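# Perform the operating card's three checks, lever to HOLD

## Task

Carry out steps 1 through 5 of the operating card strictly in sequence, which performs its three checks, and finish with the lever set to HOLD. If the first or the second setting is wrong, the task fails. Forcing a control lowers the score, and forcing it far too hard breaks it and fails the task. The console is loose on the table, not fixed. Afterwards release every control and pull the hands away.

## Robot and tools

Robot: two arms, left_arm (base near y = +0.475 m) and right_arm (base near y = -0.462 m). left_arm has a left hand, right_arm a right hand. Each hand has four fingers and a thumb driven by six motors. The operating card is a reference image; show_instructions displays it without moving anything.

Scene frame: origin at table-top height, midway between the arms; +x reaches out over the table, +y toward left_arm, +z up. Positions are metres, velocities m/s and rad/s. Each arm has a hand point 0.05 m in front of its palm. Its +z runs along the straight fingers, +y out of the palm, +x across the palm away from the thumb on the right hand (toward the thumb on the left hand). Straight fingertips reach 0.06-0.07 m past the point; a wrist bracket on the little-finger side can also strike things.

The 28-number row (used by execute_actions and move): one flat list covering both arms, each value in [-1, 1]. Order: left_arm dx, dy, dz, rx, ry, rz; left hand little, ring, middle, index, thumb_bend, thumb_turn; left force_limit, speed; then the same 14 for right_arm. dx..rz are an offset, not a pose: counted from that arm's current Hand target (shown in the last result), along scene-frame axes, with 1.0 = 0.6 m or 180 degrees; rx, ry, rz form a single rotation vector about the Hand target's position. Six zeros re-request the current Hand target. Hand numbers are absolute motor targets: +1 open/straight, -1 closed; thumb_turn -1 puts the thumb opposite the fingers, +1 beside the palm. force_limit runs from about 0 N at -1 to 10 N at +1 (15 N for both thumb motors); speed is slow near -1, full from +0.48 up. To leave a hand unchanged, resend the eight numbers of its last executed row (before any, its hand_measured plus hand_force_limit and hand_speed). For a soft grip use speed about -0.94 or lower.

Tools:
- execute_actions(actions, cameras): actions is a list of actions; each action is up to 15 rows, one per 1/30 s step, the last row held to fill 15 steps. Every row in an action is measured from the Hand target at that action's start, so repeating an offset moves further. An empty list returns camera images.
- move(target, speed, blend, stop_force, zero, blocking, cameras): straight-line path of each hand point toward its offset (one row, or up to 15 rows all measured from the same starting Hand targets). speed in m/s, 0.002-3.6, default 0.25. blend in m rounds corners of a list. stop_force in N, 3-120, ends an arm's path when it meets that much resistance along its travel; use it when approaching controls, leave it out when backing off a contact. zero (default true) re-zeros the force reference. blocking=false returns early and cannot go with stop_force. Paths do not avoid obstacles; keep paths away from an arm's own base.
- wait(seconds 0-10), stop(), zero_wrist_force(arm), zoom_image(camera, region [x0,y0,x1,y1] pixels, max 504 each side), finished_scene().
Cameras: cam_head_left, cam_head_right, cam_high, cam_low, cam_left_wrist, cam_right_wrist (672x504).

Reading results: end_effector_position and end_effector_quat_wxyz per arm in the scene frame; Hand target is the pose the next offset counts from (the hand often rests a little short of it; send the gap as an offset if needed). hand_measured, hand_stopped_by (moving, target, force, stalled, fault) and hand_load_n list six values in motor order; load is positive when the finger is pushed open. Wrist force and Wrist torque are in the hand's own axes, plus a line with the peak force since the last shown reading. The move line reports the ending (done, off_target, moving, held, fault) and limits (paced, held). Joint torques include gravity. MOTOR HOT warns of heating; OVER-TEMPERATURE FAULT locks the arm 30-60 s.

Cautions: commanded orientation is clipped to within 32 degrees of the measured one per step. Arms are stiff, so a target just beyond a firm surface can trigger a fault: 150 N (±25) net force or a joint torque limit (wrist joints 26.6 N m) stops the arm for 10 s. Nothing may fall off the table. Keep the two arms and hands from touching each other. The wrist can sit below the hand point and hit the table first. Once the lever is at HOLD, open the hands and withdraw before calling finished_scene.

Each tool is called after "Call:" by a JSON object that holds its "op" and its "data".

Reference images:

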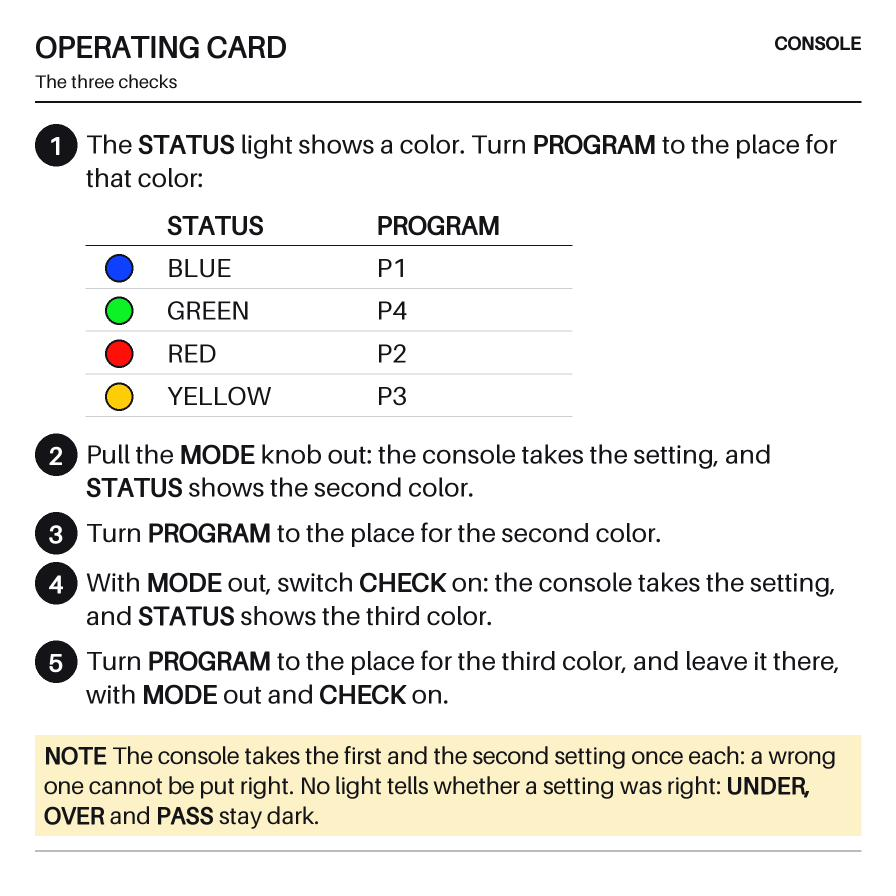

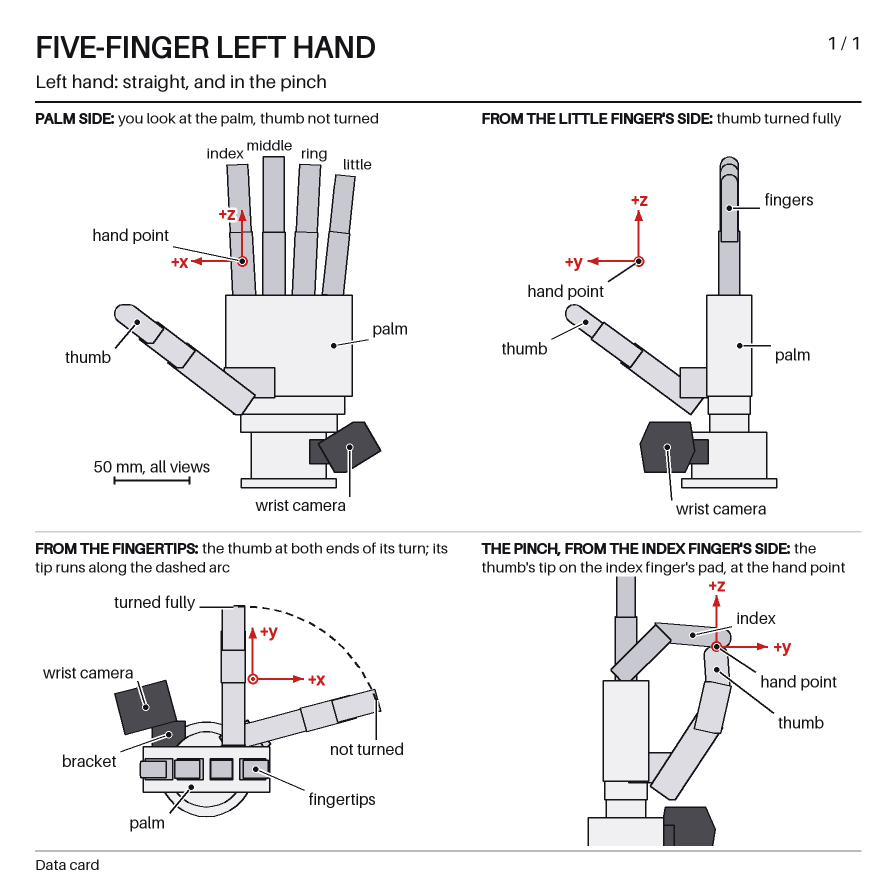

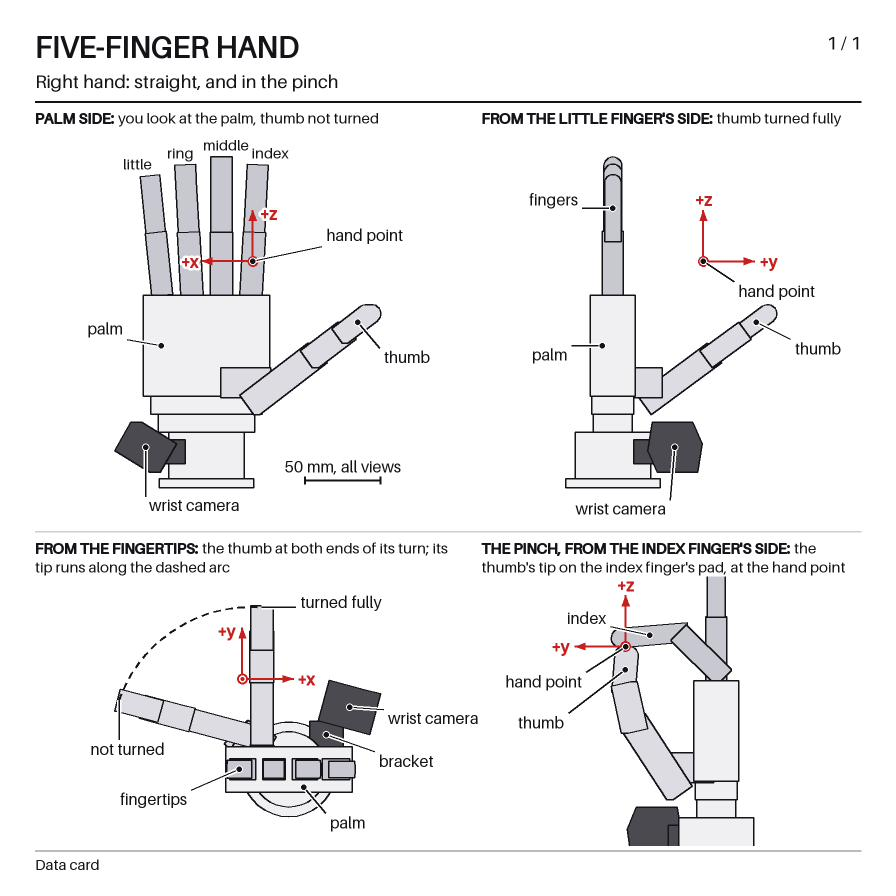

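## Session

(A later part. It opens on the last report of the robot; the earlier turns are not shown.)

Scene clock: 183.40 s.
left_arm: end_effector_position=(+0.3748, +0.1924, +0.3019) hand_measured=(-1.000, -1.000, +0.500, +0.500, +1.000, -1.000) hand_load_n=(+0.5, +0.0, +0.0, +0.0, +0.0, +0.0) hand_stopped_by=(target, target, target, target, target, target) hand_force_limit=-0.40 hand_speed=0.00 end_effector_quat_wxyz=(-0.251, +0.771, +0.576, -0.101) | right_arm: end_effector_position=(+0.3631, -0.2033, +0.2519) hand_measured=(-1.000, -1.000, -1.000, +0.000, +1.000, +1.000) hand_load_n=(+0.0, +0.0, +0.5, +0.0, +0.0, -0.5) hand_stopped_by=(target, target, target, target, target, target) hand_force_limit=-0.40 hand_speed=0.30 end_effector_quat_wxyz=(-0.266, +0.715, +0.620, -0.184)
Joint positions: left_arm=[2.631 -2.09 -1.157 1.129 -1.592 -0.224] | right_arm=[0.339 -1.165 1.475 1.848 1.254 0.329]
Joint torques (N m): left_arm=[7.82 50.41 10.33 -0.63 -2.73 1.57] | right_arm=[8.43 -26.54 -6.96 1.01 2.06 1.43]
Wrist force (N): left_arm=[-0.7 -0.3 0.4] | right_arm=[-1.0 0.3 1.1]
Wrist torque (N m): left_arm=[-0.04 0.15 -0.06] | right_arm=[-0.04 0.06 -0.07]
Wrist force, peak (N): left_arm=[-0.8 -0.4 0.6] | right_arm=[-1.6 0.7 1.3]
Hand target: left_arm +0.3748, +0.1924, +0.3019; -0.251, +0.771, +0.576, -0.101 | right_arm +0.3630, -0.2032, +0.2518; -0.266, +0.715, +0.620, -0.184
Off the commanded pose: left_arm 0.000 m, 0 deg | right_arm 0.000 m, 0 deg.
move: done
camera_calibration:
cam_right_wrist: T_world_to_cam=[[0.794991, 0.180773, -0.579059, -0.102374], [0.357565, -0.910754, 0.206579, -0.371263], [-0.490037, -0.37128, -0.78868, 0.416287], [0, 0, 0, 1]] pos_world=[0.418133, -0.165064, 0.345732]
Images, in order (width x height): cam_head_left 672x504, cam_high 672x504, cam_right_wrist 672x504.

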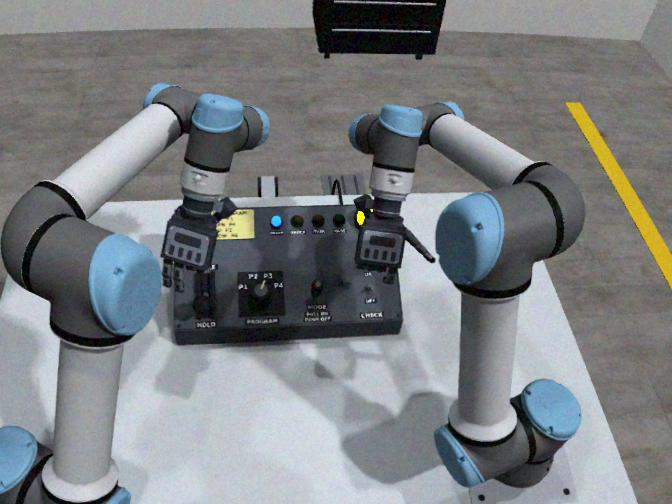

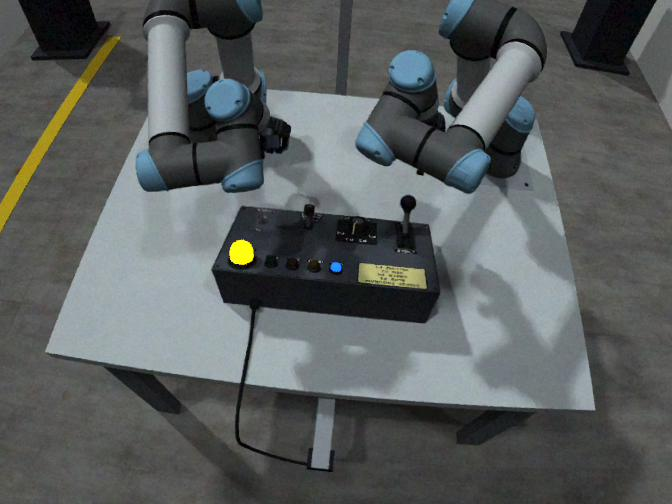

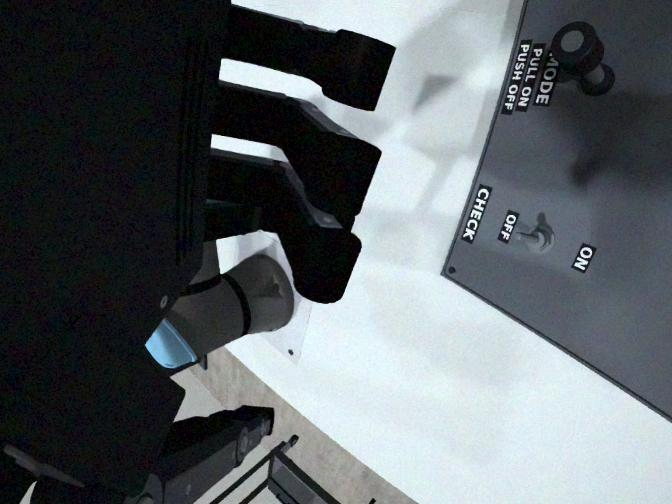

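Call:
{"op": "move", "data": {"target": [[0,0,0,0,0,0,-1,-1,0.5,0.5,1,-1,-0.4,0,0.0497,0.002,-0.1435,0,0,0,-1,-1,-1,0,1,1,-0.4,0.3],[0,0,0,0,0,0,-1,-1,0.5,0.5,1,-1,-0.4,0,0.0883,0.002,-0.2358,0,0,0,-1,-1,-1,0,1,1,-0.4,0.3]], "speed": [0.25,0.06], "blend": [0.01,0], "stop_force": 8, "cameras": ["cam_head_left","cam_head_right","cam_right_wrist","cam_low"]}}

Call:
{"op": "zoom_image", "data": {"camera": "cam_right_wrist", "region": [220, 150, 520, 400]}}

Call:
{"op": "zoom_image", "data": {"camera": "cam_head_right", "region": [300, 230, 420, 350]}}

Scene clock: 191.20 s.
left_arm: end_effector_position=(+0.3748, +0.1924, +0.3019) hand_measured=(-1.000, -1.000, +0.500, +0.500, +1.000, -1.000) hand_load_n=(+0.0, +0.0, +0.0, +0.0, +0.0, +0.0) hand_stopped_by=(target, target, target, target, target, target) hand_force_limit=-0.40 hand_speed=0.00 end_effector_quat_wxyz=(-0.251, +0.771, +0.576, -0.101) | right_arm: end_effector_position=(+0.4160, -0.2020, +0.1103) hand_measured=(-1.000, -1.000, -1.000, +0.000, +1.000, +1.000) hand_load_n=(+0.0, +0.5, +0.0, +0.0, +0.0, +0.0) hand_stopped_by=(target, target, target, target, target, target) hand_force_limit=-0.40 hand_speed=0.30 end_effector_quat_wxyz=(-0.266, +0.715, +0.620, -0.184)
Joint positions: left_arm=[2.631 -2.09 -1.157 1.129 -1.592 -0.224] | right_arm=[0.312 -0.92 1.484 1.601 1.269 0.305]
Joint torques (N m): left_arm=[6.97 49.88 10.52 -0.66 -2.7 1.38] | right_arm=[-6.67 -33.81 -23.06 1.09 1.98 -1.21]
Wrist force (N): left_arm=[-0.7 -0.2 0.2] | right_arm=[-0.9 0.5 1.1]
Wrist torque (N m): left_arm=[-0.03 0.14 -0.06] | right_arm=[0.01 0.03 0.03]
Wrist force, peak (N): left_arm=[-1.0 -0.4 0.4] | right_arm=[-1.3 1.0 1.5]
Hand target: left_arm +0.3748, +0.1924, +0.3019; -0.251, +0.771, +0.576, -0.101 | right_arm +0.4160, -0.2020, +0.1103; -0.266, +0.715, +0.620, -0.184
Off the commanded pose: left_arm 0.000 m, 0 deg | right_arm 0.000 m, 0 deg.
move: done
camera_calibration:
cam_right_wrist: T_world_to_cam=[[0.795021, 0.180867, -0.578989, -0.226614], [0.357782, -0.910615, 0.206816, -0.359891], [-0.48983, -0.371575, -0.788669, 0.330947], [0, 0, 0, 1]] pos_world=[0.471033, -0.163763, 0.204232]
Images, in order (width x height): cam_head_left 672x504, cam_head_right 672x504, cam_low 672x504, cam_right_wrist 672x504.

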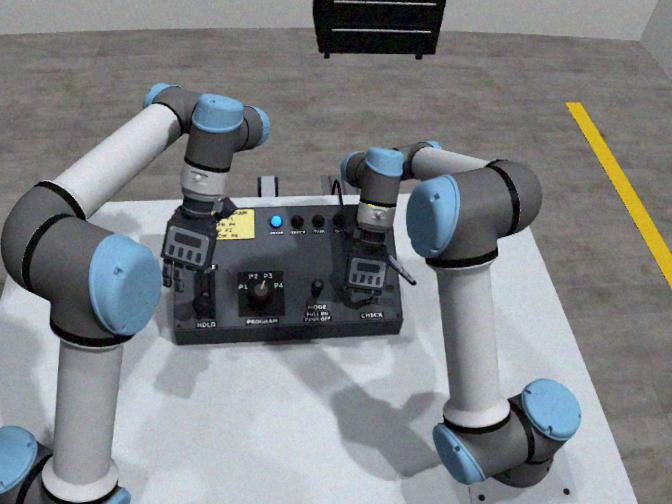

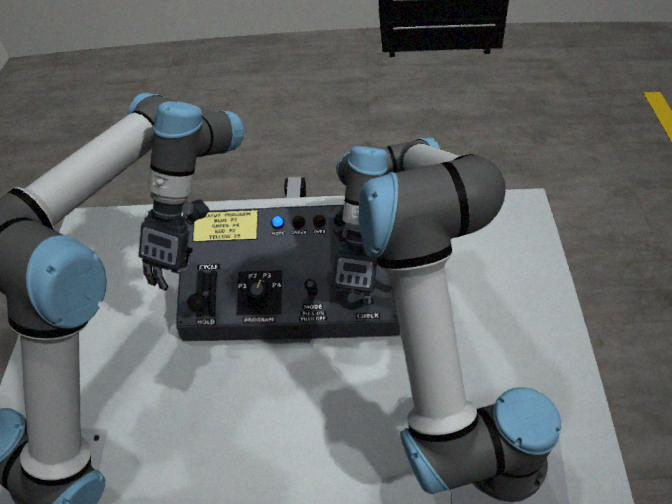

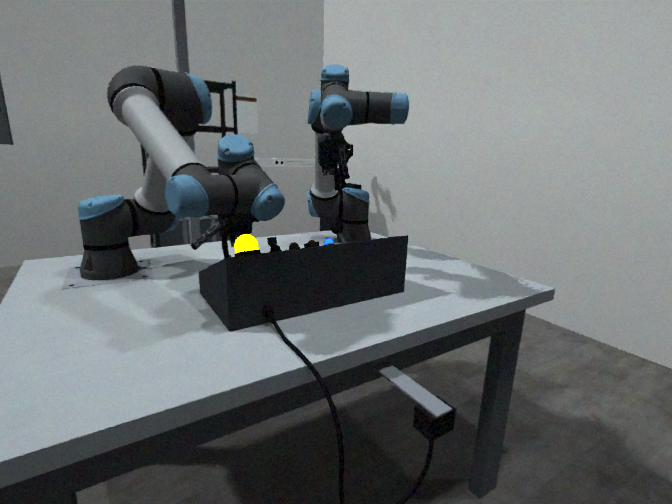

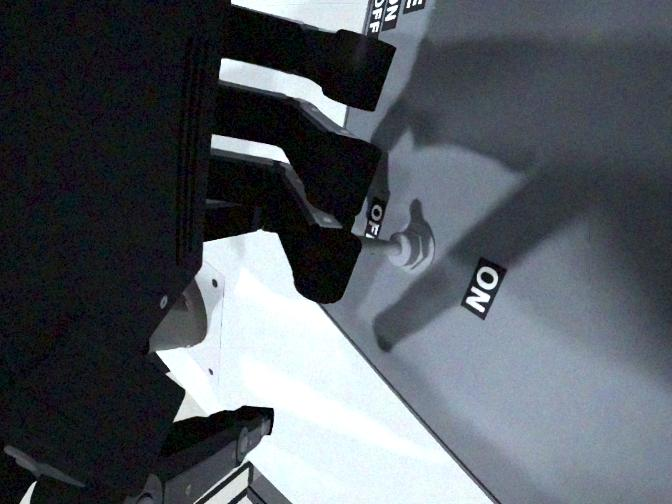

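Scaled by 1.680 from the camera's 672x504 image, which has a finer 960x720 frame.

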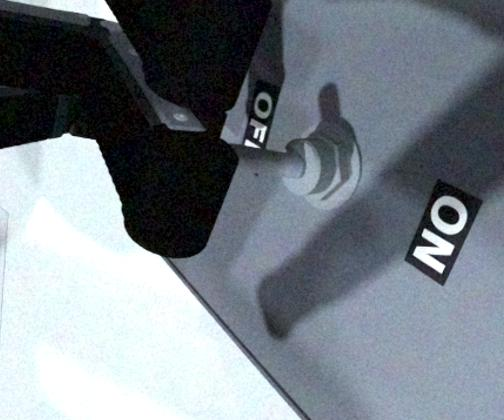

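Scaled by 4.200 from the camera's 672x504 image, which has a finer 960x720 frame.

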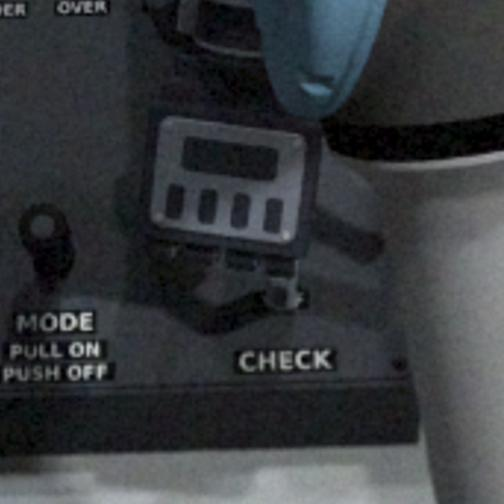

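Call:
{"op": "move", "data": {"target": [0,0,0,0,0,0,-1,-1,0.5,0.5,1,-1,-0.4,0,0.0277,0.0033,0.0116,0,0,0,-1,-1,-1,0,1,1,-0.4,0.3], "speed": 0.04, "stop_force": 4, "cameras": ["cam_right_wrist","cam_low"]}}

Call:
{"op": "zoom_image", "data": {"camera": "cam_right_wrist", "region": [220, 150, 520, 400]}}

Scene clock: 194.77 s.
left_arm: end_effector_position=(+0.3748, +0.1924, +0.3019) hand_measured=(-1.000, -1.000, +0.500, +0.500, +1.000, -1.000) hand_load_n=(+0.0, +0.0, +0.0, +0.0, +0.0, +0.0) hand_stopped_by=(target, target, target, target, target, target) hand_force_limit=-0.40 hand_speed=0.00 end_effector_quat_wxyz=(-0.251, +0.771, +0.576, -0.101) | right_arm: end_effector_position=(+0.4308, -0.2003, +0.1166) hand_measured=(-1.000, -1.000, -1.000, +0.000, +1.000, +1.000) hand_load_n=(+0.5, +0.0, +0.0, +6.0, +0.0, +0.0) hand_stopped_by=(target, target, target, target, target, target) hand_force_limit=-0.40 hand_speed=0.30 end_effector_quat_wxyz=(-0.266, +0.715, +0.620, -0.184)
Joint positions: left_arm=[2.631 -2.09 -1.157 1.129 -1.592 -0.224] | right_arm=[0.308 -0.899 1.429 1.637 1.271 0.302]
Joint torques (N m): left_arm=[7.57 49.79 10.75 -0.7 -2.63 1.35] | right_arm=[7.09 -58.87 -6.24 0.99 -2.27 1.33]
Wrist force (N): left_arm=[-0.6 -0.6 0.5] | right_arm=[-0.3 -0.7 4.7]
Wrist torque (N m): left_arm=[-0.09 0.14 -0.05] | right_arm=[-0.01 0.06 0.03]
Wrist force, peak (N): left_arm=[-0.7 -0.5 0.4] | right_arm=[-1.6 -2.5 5.3]
Hand target: left_arm +0.3748, +0.1924, +0.3019; -0.251, +0.771, +0.576, -0.101 | right_arm +0.4308, -0.2003, +0.1166; -0.266, +0.715, +0.620, -0.184 (not the last commanded pose)
Off the commanded pose: left_arm 0.000 m, 0 deg | right_arm 0.002 m, 0 deg.
move: contact (right_arm)
camera_calibration:
cam_right_wrist: T_world_to_cam=[[0.795134, 0.180859, -0.578836, -0.235186], [0.357637, -0.910691, 0.20673, -0.364844], [-0.489752, -0.371391, -0.788804, 0.343738], [0, 0, 0, 1]] pos_world=[0.485833, -0.162064, 0.210431]
Images, in order (width x height): cam_low 672x504, cam_right_wrist 672x504.

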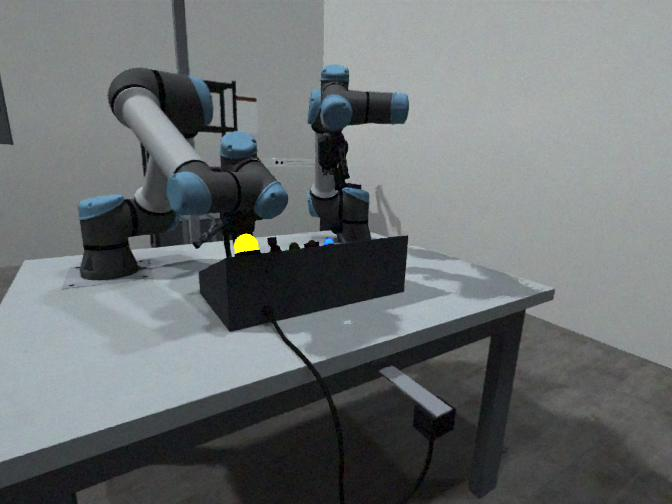

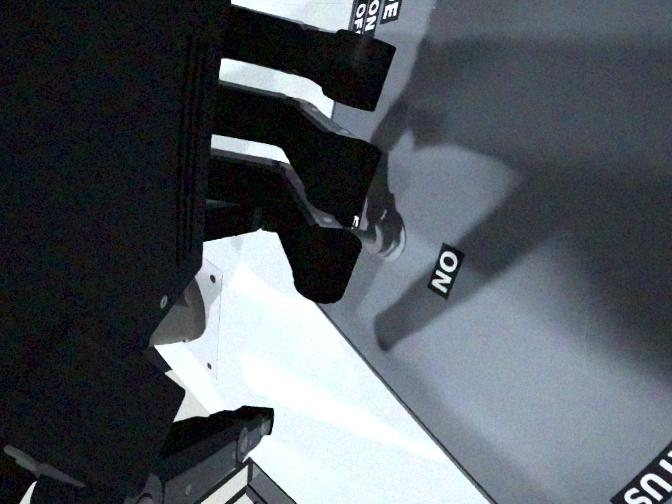

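Scaled by 1.680 from the camera's 672x504 image, which has a finer 960x720 frame.

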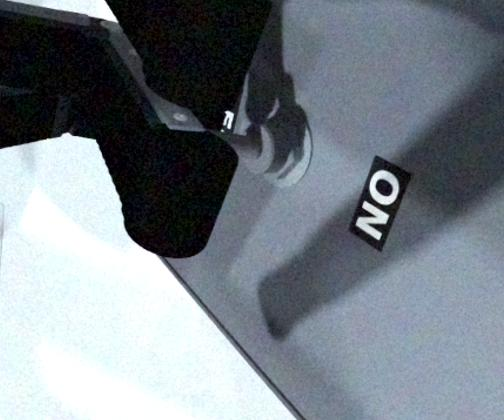

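Call:
{"op": "move", "data": {"target": [0,0,0,0,0,0,-1,-1,0.5,0.5,1,-1,-0.4,0,0.0123,0,0.0051,0,0,0,-1,-1,-1,0,1,1,-0.4,0.3], "speed": 0.03, "stop_force": 10, "cameras": ["cam_right_wrist","cam_low"]}}

Call:
{"op": "zoom_image", "data": {"camera": "cam_right_wrist", "region": [220, 150, 520, 400]}}

Scene clock: 196.73 s.
left_arm: end_effector_position=(+0.3748, +0.1924, +0.3019) hand_measured=(-1.000, -1.000, +0.500, +0.500, +1.000, -1.000) hand_load_n=(+0.0, +0.0, +0.0, +0.0, +0.5, +0.0) hand_stopped_by=(target, target, target, target, target, target) hand_force_limit=-0.40 hand_speed=0.00 end_effector_quat_wxyz=(-0.251, +0.771, +0.576, -0.101) | right_arm: end_effector_position=(+0.4382, -0.2003, +0.1196) hand_measured=(-1.000, -1.000, -1.000, +0.000, +1.000, +1.000) hand_load_n=(+0.0, +0.0, +0.0, +0.0, +0.0, +0.0) hand_stopped_by=(target, target, target, target, target, target) hand_force_limit=-0.40 hand_speed=0.30 end_effector_quat_wxyz=(-0.266, +0.715, +0.620, -0.184)
Joint positions: left_arm=[2.631 -2.09 -1.157 1.129 -1.592 -0.224] | right_arm=[0.304 -0.889 1.402 1.654 1.273 0.299]
Joint torques (N m): left_arm=[7.61 50.18 10.47 -0.68 -2.66 1.38] | right_arm=[-6.86 -35.97 -23.56 4.3 2.03 -1.18]
Wrist force (N): left_arm=[-0.7 -0.4 0.6] | right_arm=[-1.1 0.5 1.1]
Wrist torque (N m): left_arm=[-0.08 0.15 -0.06] | right_arm=[-0.02 0.06 0.03]
Wrist force, peak (N): left_arm=[-0.9 -0.3 0.4] | right_arm=[-1.2 -5.9 7.3]
Hand target: left_arm +0.3748, +0.1924, +0.3019; -0.251, +0.771, +0.576, -0.101 | right_arm +0.4382, -0.2003, +0.1196; -0.266, +0.715, +0.620, -0.184
Off the commanded pose: left_arm 0.000 m, 0 deg | right_arm 0.000 m, 0 deg.
move: done
camera_calibration:
cam_right_wrist: T_world_to_cam=[[0.795134, 0.180859, -0.578836, -0.239276], [0.357637, -0.910691, 0.20673, -0.368132], [-0.489752, -0.371391, -0.788804, 0.349807], [0, 0, 0, 1]] pos_world=[0.493233, -0.162064, 0.213531]
Images, in order (width x height): cam_low 672x504, cam_right_wrist 672x504.

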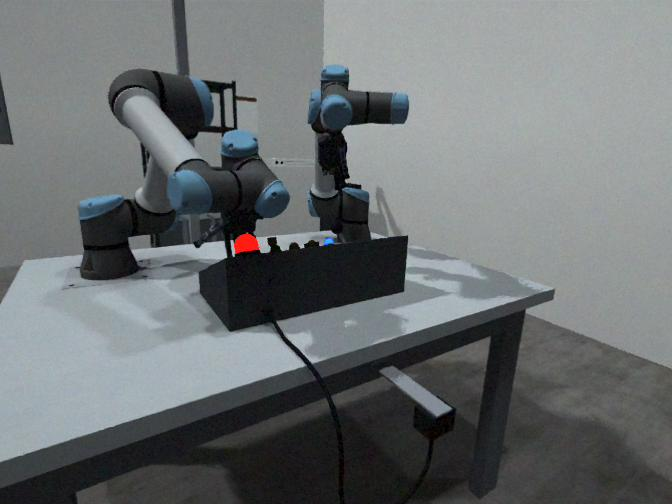

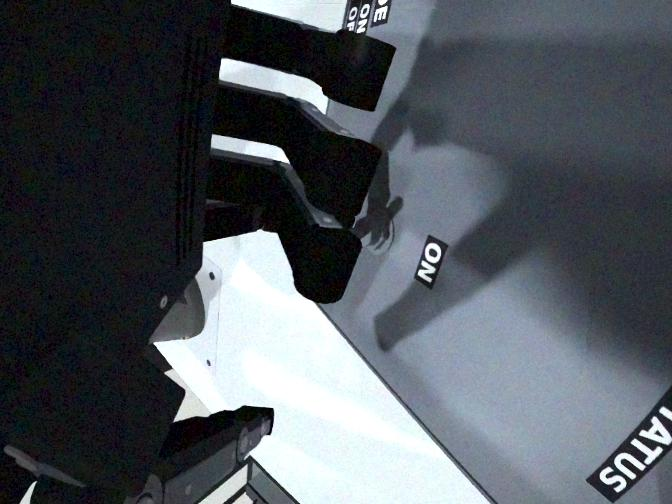

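Scaled by 1.680 from the camera's 672x504 image, which has a finer 960x720 frame.

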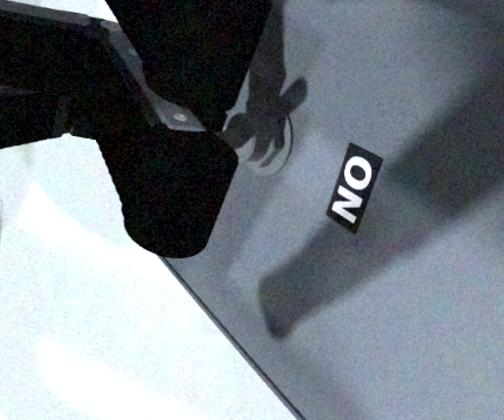

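Call:
{"op": "move", "data": {"target": [[0,0,0,0,0,0,-1,-1,0.5,0.5,1,-1,-0.4,0,-0.0231,0,-0.0097,0,0,0,-1,-1,-1,0,1,1,-0.4,0.3],[0,-0.03,0,0,0,0,-1,-1,0.5,0.5,1,-1,-0.4,0,-0.0746,0,0.113,0,0,0,-1,-1,-1,0,1,1,-0.4,0.3],[0,-0.23,-0.1277,0,0,0,-1,-1,0.5,0.5,1,-1,-0.4,0,0.0647,-0.1648,0.4203,0,0,0,-1,-1,-1,0,1,1,-0.4,0.3],[0.04,-0.23,-0.22,0,0,0,-1,-1,0.5,0.5,1,-1,-0.4,0,0.0647,-0.1648,0.4203,0,0,0,-1,-1,-1,0,1,1,-0.4,0.3]], "speed": [0.08,0.2,0.3,0.2], "blend": [0.004,0.01,0.02,0], "cameras": ["cam_head_left","cam_left_wrist"]}}

Call:
{"op": "zoom_image", "data": {"camera": "cam_head_left", "region": [170, 200, 410, 350]}}

Scene clock: 201.10 s.
left_arm: end_effector_position=(+0.3987, +0.0544, +0.1701) hand_measured=(-1.000, -1.000, +0.500, +0.500, +1.000, -1.000) hand_load_n=(+0.0, +0.0, +0.0, +0.0, +0.0, +0.0) hand_stopped_by=(target, target, target, target, target, target) hand_force_limit=-0.40 hand_speed=0.00 end_effector_quat_wxyz=(-0.251, +0.771, +0.576, -0.101) | right_arm: end_effector_position=(+0.4770, -0.2991, +0.3718) hand_measured=(-1.000, -1.000, -1.000, +0.000, +1.000, +1.000) hand_load_n=(+0.0, +0.5, +0.0, +0.0, +0.0, +0.0) hand_stopped_by=(target, target, target, target, target, target) hand_force_limit=-0.40 hand_speed=0.30 end_effector_quat_wxyz=(-0.266, +0.715, +0.620, -0.184)
Joint positions: left_arm=[2.455 -2.48 -0.829 1.194 -1.501 -0.374] | right_arm=[0.107 -1.047 0.999 2.254 1.387 0.133]
Joint torques (N m): left_arm=[7.9 36.29 24.13 -0.65 -2.73 1.36] | right_arm=[-7.16 -32.56 -25.75 4.27 2.25 -1.14]
Wrist force (N): left_arm=[-0.6 -0.4 0.0] | right_arm=[-1.4 0.5 0.7]
Wrist torque (N m): left_arm=[-0.05 0.13 -0.06] | right_arm=[0.01 0.11 0.00]
Wrist force, peak (N): left_arm=[-0.7 0.8 0.7] | right_arm=[-2.2 0.6 -0.1]
Hand target: left_arm +0.3988, +0.0544, +0.1699; -0.251, +0.771, +0.576, -0.101 | right_arm +0.4770, -0.2991, +0.3718; -0.266, +0.715, +0.620, -0.184
Off the commanded pose: left_arm 0.000 m, 0 deg | right_arm 0.000 m, 0 deg.
move: done
camera_calibration:
cam_left_wrist: T_world_to_cam=[[-0.749208, 0.402245, 0.5262, 0.183642], [0.639858, 0.644775, 0.418147, -0.352313], [-0.171084, 0.649972, -0.74045, 0.269451], [0, 0, 0, 1]] pos_world=[0.409115, -0.0218427, 0.250201]
Images, in order (width x height): cam_head_left 672x504, cam_left_wrist 672x504.

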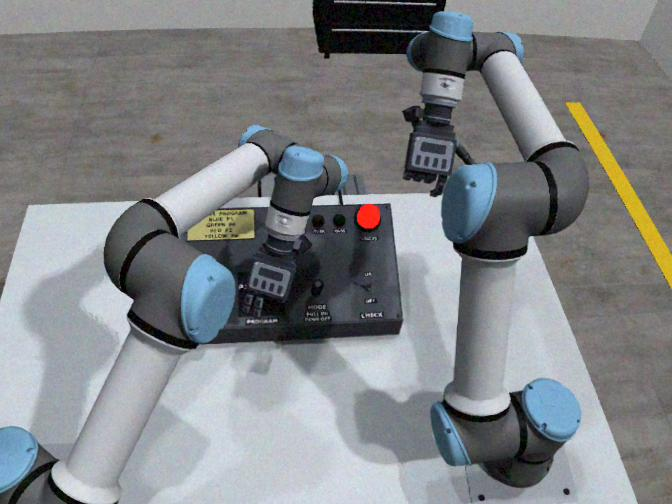

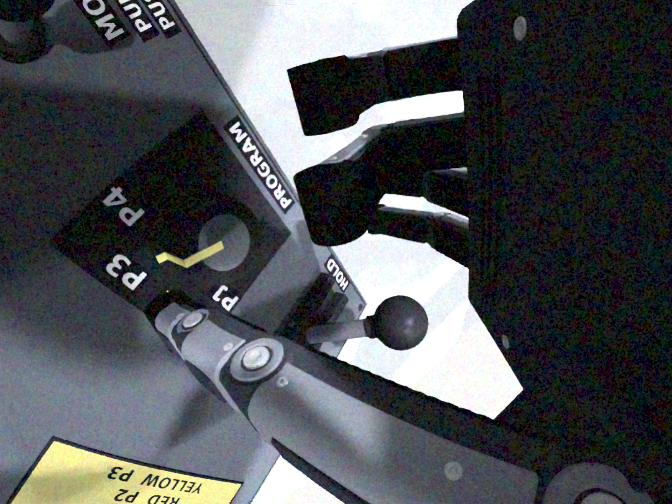

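Scaled by 2.100 from the camera's 672x504 image, which has a finer 960x720 frame.

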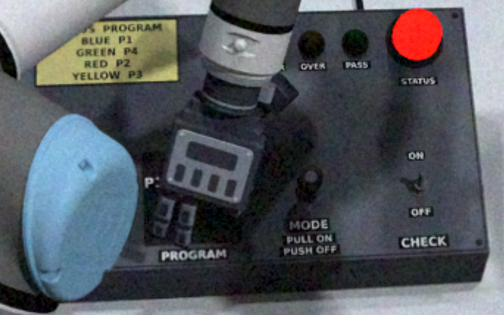

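Call:
{"op": "move", "data": {"target": [0.0386,0,-0.0923,0,0,0,-1,-1,0.5,0.5,1,-1,-0.4,0,0,0,0,0,0,0,-1,-1,-1,0,1,1,-0.4,0.3], "speed": 0.07, "stop_force": 6}}

Call:
{"op": "move", "data": {"target": [0,0,0,0,0,0,-1,-1,-0.5,-0.5,-0.3,-1,0.5,-0.85,0,0,0,0,0,0,-1,-1,-1,0,1,1,-0.4,0.3], "cameras": ["cam_left_wrist"]}}

Scene clock: 203.87 s.
left_arm: end_effector_position=(+0.4220, +0.0544, +0.1146) hand_measured=(-1.000, -1.000, +0.500, +0.500, +1.000, -1.000) hand_load_n=(+0.0, +0.0, +0.0, +0.0, +0.0, +0.0) hand_stopped_by=(target, target, target, target, target, target) hand_force_limit=-0.40 hand_speed=0.00 end_effector_quat_wxyz=(-0.251, +0.771, +0.576, -0.101) | right_arm: end_effector_position=(+0.4770, -0.2991, +0.3718) hand_measured=(-1.000, -1.000, -1.000, +0.000, +1.000, +1.000) hand_load_n=(+0.0, +0.5, +0.0, +0.0, +0.0, -0.5) hand_stopped_by=(target, target, target, target, target, target) hand_force_limit=-0.40 hand_speed=0.30 end_effector_quat_wxyz=(-0.266, +0.715, +0.620, -0.184)
Joint positions: left_arm=[2.478 -2.564 -0.815 1.262 -1.512 -0.355] | right_arm=[0.107 -1.047 0.999 2.254 1.387 0.133]
Joint torques (N m): left_arm=[7.8 37.26 22.29 -0.53 -2.7 1.47] | right_arm=[-6.32 -31.89 -25.98 4.28 2.16 -1.13]
Wrist force (N): left_arm=[-0.5 0.0 -0.1] | right_arm=[-1.4 0.5 0.9]
Wrist torque (N m): left_arm=[0.02 0.12 -0.06] | right_arm=[0.01 0.10 0.00]
Wrist force, peak (N): left_arm=[-0.6 -0.9 -0.2] | right_arm=[-1.6 0.7 0.8]
Hand target: left_arm +0.4220, +0.0544, +0.1146; -0.251, +0.771, +0.576, -0.101 | right_arm +0.4770, -0.2991, +0.3718; -0.266, +0.715, +0.620, -0.184
Off the commanded pose: left_arm 0.000 m, 0 deg | right_arm 0.000 m, 0 deg.
move: done

Scene clock: 205.70 s.
left_arm: end_effector_position=(+0.4220, +0.0544, +0.1145) hand_measured=(-1.000, -1.000, +0.058, +0.004, +0.664, -1.000) hand_load_n=(+0.0, +0.0, +8.5, +14.5, +13.0, +0.0) hand_stopped_by=(target, target, force, force, force, target) hand_force_limit=0.50 hand_speed=-0.85 end_effector_quat_wxyz=(-0.251, +0.771, +0.576, -0.101) | right_arm: end_effector_position=(+0.4770, -0.2991, +0.3718) hand_measured=(-1.000, -1.000, -1.000, +0.000, +1.000, +1.000) hand_load_n=(+0.0, +0.0, +0.0, +0.0, +0.0, -0.5) hand_stopped_by=(target, target, target, target, target, target) hand_force_limit=-0.40 hand_speed=0.30 end_effector_quat_wxyz=(-0.266, +0.715, +0.620, -0.184)
Joint positions: left_arm=[2.478 -2.564 -0.815 1.262 -1.512 -0.355] | right_arm=[0.107 -1.047 0.999 2.254 1.387 0.133]
Joint torques (N m): left_arm=[7.3 46.6 21.67 -1.69 -2.22 1.42] | right_arm=[-6.4 -32.23 -25.8 4.26 2.09 -1.18]
Wrist force (N): left_arm=[0.0 -6.8 6.2] | right_arm=[-1.4 0.7 0.6]
Wrist torque (N m): left_arm=[0.14 0.13 0.10] | right_arm=[0.06 0.10 0.01]
Wrist force, peak (N): left_arm=[0.5 -13.2 10.9] | right_arm=[-1.6 0.7 1.0]
Hand target: left_arm +0.4220, +0.0544, +0.1146; -0.251, +0.771, +0.576, -0.101 | right_arm +0.4770, -0.2991, +0.3718; -0.266, +0.715, +0.620, -0.184
Off the commanded pose: left_arm 0.000 m, 0 deg | right_arm 0.000 m, 0 deg.
move: done
camera_calibration:
cam_left_wrist: T_world_to_cam=[[-0.749182, 0.402271, 0.526217, 0.230267], [0.639888, 0.644759, 0.418126, -0.343918], [-0.171084, 0.649972, -0.74045, 0.232252], [0, 0, 0, 1]] pos_world=[0.432315, -0.0218426, 0.194601]
Images, in order (width x height): cam_left_wrist 672x504.

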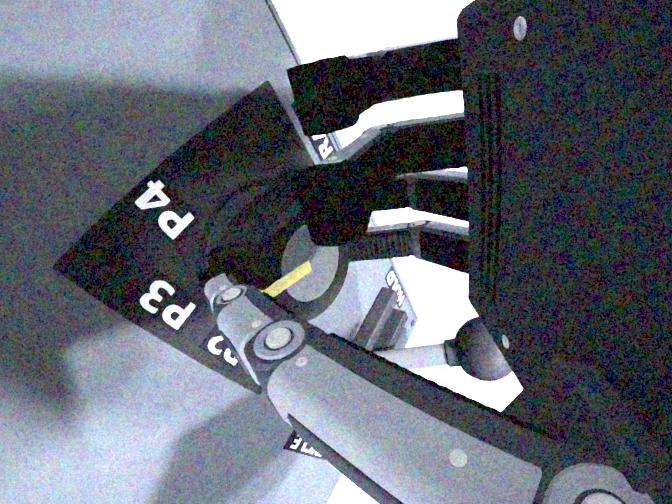

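Call:
{"op": "move", "data": {"target": [[-0.0058,-0.0035,-0.0018,-0.0429,0,0.1025,-1,-1,-0.5,-0.5,-0.3,-1,0.5,-0.85,0,0,0,0,0,0,-1,-1,-1,0,1,1,-0.4,0.3],[-0.0097,-0.0088,-0.0043,-0.0858,0,0.205,-1,-1,-0.5,-0.5,-0.3,-1,0.5,-0.85,0,0,0,0,0,0,-1,-1,-1,0,1,1,-0.4,0.3]], "speed": 0.25, "blend": 0.001, "cameras": ["cam_left_wrist"]}}

Call:
{"op": "move", "data": {"target": [0,0,0,0,0,0,-1,-1,0.5,0.5,1,-1,-0.4,0,0,0,0,0,0,0,-1,-1,-1,0,1,1,-0.4,0.3]}}

Call:
{"op": "move", "data": {"target": [-0.0386,0,0.0923,0,0,0,-1,-1,0.5,0.5,1,-1,-0.4,0,0,0,0,0,0,0,-1,-1,-1,0,1,1,-0.4,0.3], "speed": 0.12, "cameras": ["cam_left_wrist"]}}

Scene clock: 208.60 s.
left_arm: end_effector_position=(+0.4162, +0.0491, +0.1120) hand_measured=(-1.000, -1.000, +0.058, +0.004, +0.664, -1.000) hand_load_n=(+0.0, +0.0, +6.0, +17.5, +9.5, -3.5) hand_stopped_by=(target, target, force, force, force, target) hand_force_limit=0.50 hand_speed=-0.85 end_effector_quat_wxyz=(-0.102, +0.576, +0.771, -0.250) | right_arm: end_effector_position=(+0.4770, -0.2991, +0.3718) hand_measured=(-1.000, -1.000, -1.000, +0.000, +1.000, +1.000) hand_load_n=(+0.0, +0.0, +0.0, +0.0, +0.0, +0.0) hand_stopped_by=(target, target, target, target, target, target) hand_force_limit=-0.40 hand_speed=0.30 end_effector_quat_wxyz=(-0.266, +0.715, +0.620, -0.184)
Joint positions: left_arm=[2.631 -2.384 -1.078 1.595 -1.103 -0.722] | right_arm=[0.107 -1.047 0.999 2.254 1.387 0.133]
Joint torques (N m): left_arm=[15.65 60.36 11.33 0.37 -0.72 -1.82] | right_arm=[-6.22 -32.11 -25.59 4.22 2.26 -0.97]
Wrist force (N): left_arm=[-7.2 -12.1 6.7] | right_arm=[-1.4 1.0 0.7]
Wrist torque (N m): left_arm=[-0.05 0.07 0.41] | right_arm=[0.08 0.10 0.02]
Wrist force, peak (N): left_arm=[-7.4 -12.2 6.9] | right_arm=[-1.6 0.6 1.0]
Hand target: left_arm +0.4162, +0.0491, +0.1120; -0.102, +0.576, +0.772, -0.250 | right_arm +0.4770, -0.2991, +0.3718; -0.266, +0.715, +0.620, -0.184
Off the commanded pose: left_arm 0.000 m, 0 deg | right_arm 0.000 m, 0 deg.
move: done
camera_calibration:
cam_left_wrist: T_world_to_cam=[[-0.882378, -0.00524587, 0.470512, 0.311085], [0.0956734, 0.97705, 0.190315, -0.100076], [-0.460712, 0.212945, -0.861625, 0.388378], [0, 0, 0, 1]] pos_world=[0.463, 0.0167082, 0.207313]
Images, in order (width x height): cam_left_wrist 672x504.

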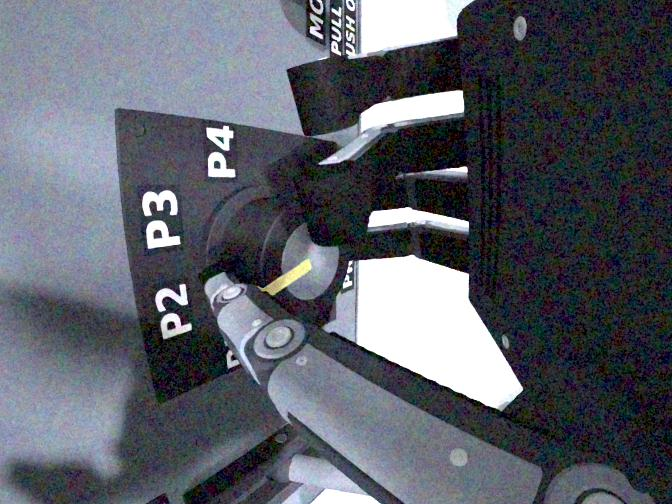

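Scene clock: 209.13 s.
left_arm: end_effector_position=(+0.4162, +0.0491, +0.1120) hand_measured=(-1.000, -1.000, +0.500, +0.500, +1.000, -1.000) hand_load_n=(+0.0, +0.0, +0.0, +0.0, +0.0, +0.0) hand_stopped_by=(target, target, target, target, target, target) hand_force_limit=-0.40 hand_speed=0.00 end_effector_quat_wxyz=(-0.102, +0.576, +0.772, -0.250) | right_arm: end_effector_position=(+0.4770, -0.2991, +0.3718) hand_measured=(-1.000, -1.000, -1.000, +0.000, +1.000, +1.000) hand_load_n=(+0.0, +0.5, +0.0, +0.0, +0.0, +0.0) hand_stopped_by=(target, target, target, target, target, target) hand_force_limit=-0.40 hand_speed=0.30 end_effector_quat_wxyz=(-0.266, +0.715, +0.620, -0.184)
Joint positions: left_arm=[2.631 -2.384 -1.078 1.596 -1.103 -0.722] | right_arm=[0.107 -1.047 0.999 2.254 1.387 0.133]
Joint torques (N m): left_arm=[-4.79 57.79 9.5 -0.8 2.26 -1.48] | right_arm=[-6.08 -32.44 -25.23 4.24 2.14 -1.04]
Wrist force (N): left_arm=[-1.0 0.1 0.1] | right_arm=[-1.4 0.5 0.9]
Wrist torque (N m): left_arm=[0.00 0.12 0.10] | right_arm=[0.01 0.10 0.01]
Wrist force, peak (N): left_arm=[-7.4 -12.3 6.6] | right_arm=[-1.8 0.6 0.8]
Hand target: left_arm +0.4162, +0.0491, +0.1120; -0.102, +0.576, +0.772, -0.250 | right_arm +0.4770, -0.2991, +0.3718; -0.266, +0.715, +0.620, -0.184
Off the commanded pose: left_arm 0.000 m, 0 deg | right_arm 0.000 m, 0 deg.
move: done

Scene clock: 210.20 s.
left_arm: end_effector_position=(+0.3931, +0.0491, +0.1671) hand_measured=(-1.000, -1.000, +0.500, +0.500, +1.000, -1.000) hand_load_n=(+0.0, +0.0, +0.0, +0.0, +0.0, +0.0) hand_stopped_by=(target, target, target, target, target, target) hand_force_limit=-0.40 hand_speed=0.00 end_effector_quat_wxyz=(-0.102, +0.576, +0.772, -0.250) | right_arm: end_effector_position=(+0.4770, -0.2991, +0.3718) hand_measured=(-1.000, -1.000, -1.000, +0.000, +1.000, +1.000) hand_load_n=(+0.0, +0.5, +0.0, +0.0, +0.0, +0.0) hand_stopped_by=(target, target, target, target, target, target) hand_force_limit=-0.40 hand_speed=0.30 end_effector_quat_wxyz=(-0.266, +0.715, +0.620, -0.184)
Joint positions: left_arm=[2.611 -2.299 -1.082 1.523 -1.097 -0.744] | right_arm=[0.107 -1.047 0.999 2.254 1.387 0.133]
Joint torques (N m): left_arm=[-5.62 56.85 23.29 -4.34 3.09 -1.53] | right_arm=[-5.75 -32.31 -25.6 4.23 2.16 -0.89]
Wrist force (N): left_arm=[-0.9 -0.2 0.3] | right_arm=[-1.5 0.7 0.9]
Wrist torque (N m): left_arm=[-0.04 0.11 0.12] | right_arm=[0.04 0.11 0.00]
Wrist force, peak (N): left_arm=[-1.0 0.7 0.4] | right_arm=[-1.6 0.8 0.8]
Hand target: left_arm +0.3930, +0.0491, +0.1674; -0.102, +0.576, +0.772, -0.250 | right_arm +0.4770, -0.2991, +0.3718; -0.266, +0.715, +0.620, -0.184
Off the commanded pose: left_arm 0.000 m, 0 deg | right_arm 0.000 m, 0 deg.
move: done
camera_calibration:
cam_left_wrist: T_world_to_cam=[[-0.882429, -0.00553417, 0.470414, 0.26483], [0.09526, 0.977115, 0.190189, -0.108139], [-0.460701, 0.21264, -0.861707, 0.425234], [0, 0, 0, 1]] pos_world=[0.439901, 0.0167076, 0.262414]
Images, in order (width x height): cam_left_wrist 672x504.

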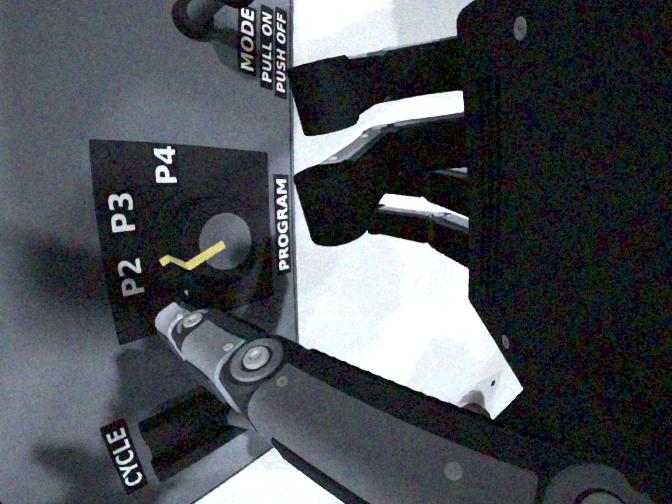

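Call:
{"op": "move", "data": {"target": [[-0.0386,0,0.0923,0,0,0,-1,-1,0.5,0.5,1,-1,-0.4,0,0,0,0,0,0,0,-1,-1,-1,0,1,1,-0.4,0.3],[-0.04,0.25,0.24,0,0,0,-1,-1,0.5,0.5,1,-1,-0.4,0,0,0,0,0,0,0,-1,-1,-1,0,1,1,-0.4,0.3]], "speed": 0.3, "blend": [0.02,0], "cameras": ["cam_head_left","cam_head_right","cam_high"]}}

Call:
{"op": "zoom_image", "data": {"camera": "cam_head_left", "region": [170, 200, 410, 350]}}

Call:
{"op": "zoom_image", "data": {"camera": "cam_head_right", "region": [170, 200, 410, 350]}}

Scene clock: 212.50 s.
left_arm: end_effector_position=(+0.3690, +0.1990, +0.3113) hand_measured=(-1.000, -1.000, +0.500, +0.500, +1.000, -1.000) hand_load_n=(+0.0, +0.0, +0.0, +0.0, +0.0, +0.0) hand_stopped_by=(target, target, target, target, target, target) hand_force_limit=-0.40 hand_speed=0.00 end_effector_quat_wxyz=(-0.102, +0.576, +0.772, -0.250) | right_arm: end_effector_position=(+0.4770, -0.2991, +0.3718) hand_measured=(-1.000, -1.000, -1.000, +0.000, +1.000, +1.000) hand_load_n=(+0.5, +0.0, +0.0, +0.0, +0.0, +0.0) hand_stopped_by=(target, target, target, target, target, target) hand_force_limit=-0.40 hand_speed=0.30 end_effector_quat_wxyz=(-0.266, +0.715, +0.620, -0.184)
Joint positions: left_arm=[2.864 -1.944 -1.294 1.27 -1.183 -0.481] | right_arm=[0.107 -1.047 0.999 2.254 1.387 0.133]
Joint torques (N m): left_arm=[7.37 45.38 11.19 -5.08 -2.22 1.44] | right_arm=[-5.99 -32.35 -25.85 4.25 2.15 -0.98]
Wrist force (N): left_arm=[-0.4 0.2 0.2] | right_arm=[-1.5 0.8 0.8]
Wrist torque (N m): left_arm=[0.03 0.04 -0.09] | right_arm=[0.06 0.12 0.01]
Wrist force, peak (N): left_arm=[-1.7 -0.6 0.3] | right_arm=[-1.6 0.8 0.8]
Hand target: left_arm +0.3690, +0.1991, +0.3114; -0.102, +0.576, +0.772, -0.250 | right_arm +0.4770, -0.2991, +0.3718; -0.266, +0.715, +0.620, -0.184
Off the commanded pose: left_arm 0.000 m, 0 deg | right_arm 0.000 m, 0 deg.
move: done
Images, in order (width x height): cam_head_left 672x504, cam_head_right 672x504, cam_high 672x504.

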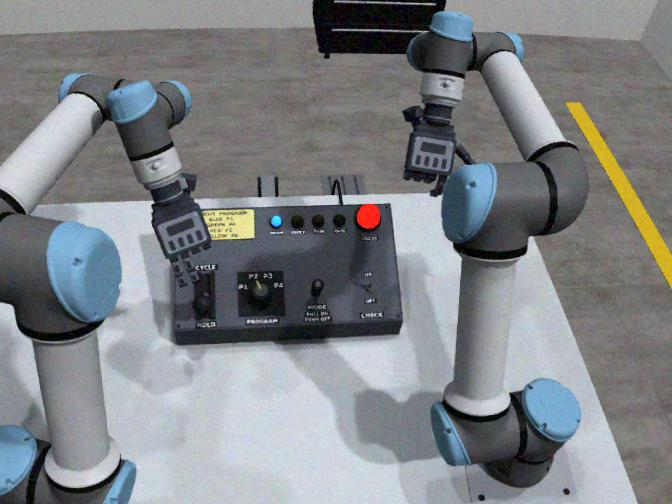

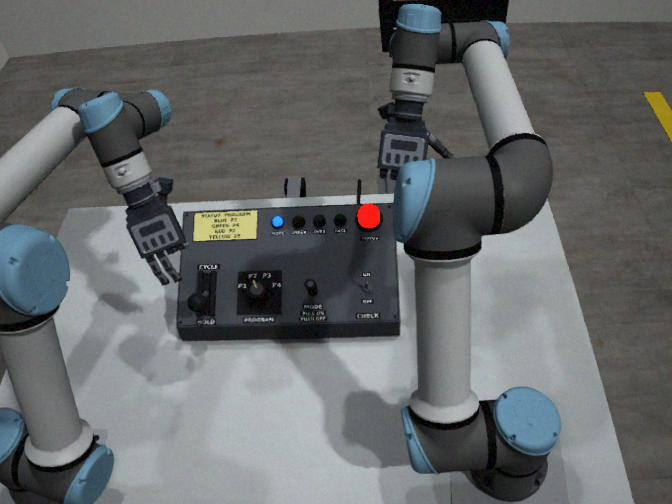

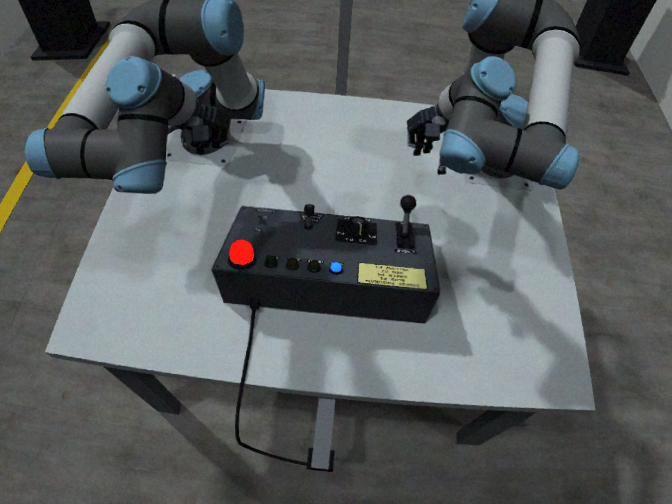

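Scaled by 2.100 from the camera's 672x504 image, which has a finer 960x720 frame.

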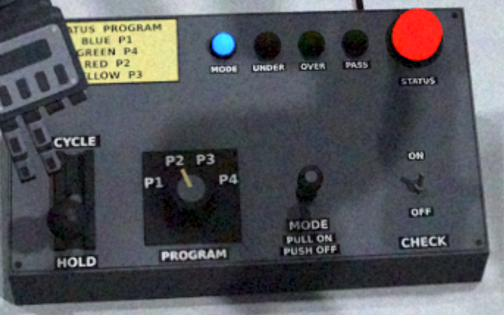

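Scaled by 2.100 from the camera's 672x504 image, which has a finer 960x720 frame.

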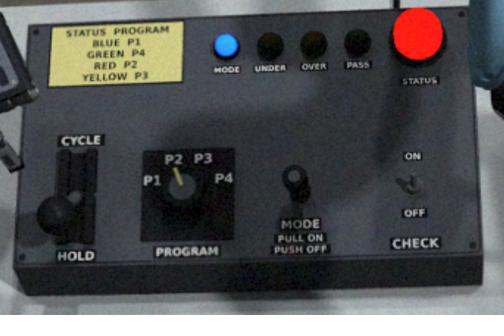

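Call:
{"op": "finished_scene", "data": {"scene": 1}}

The scene is finished: the task was done.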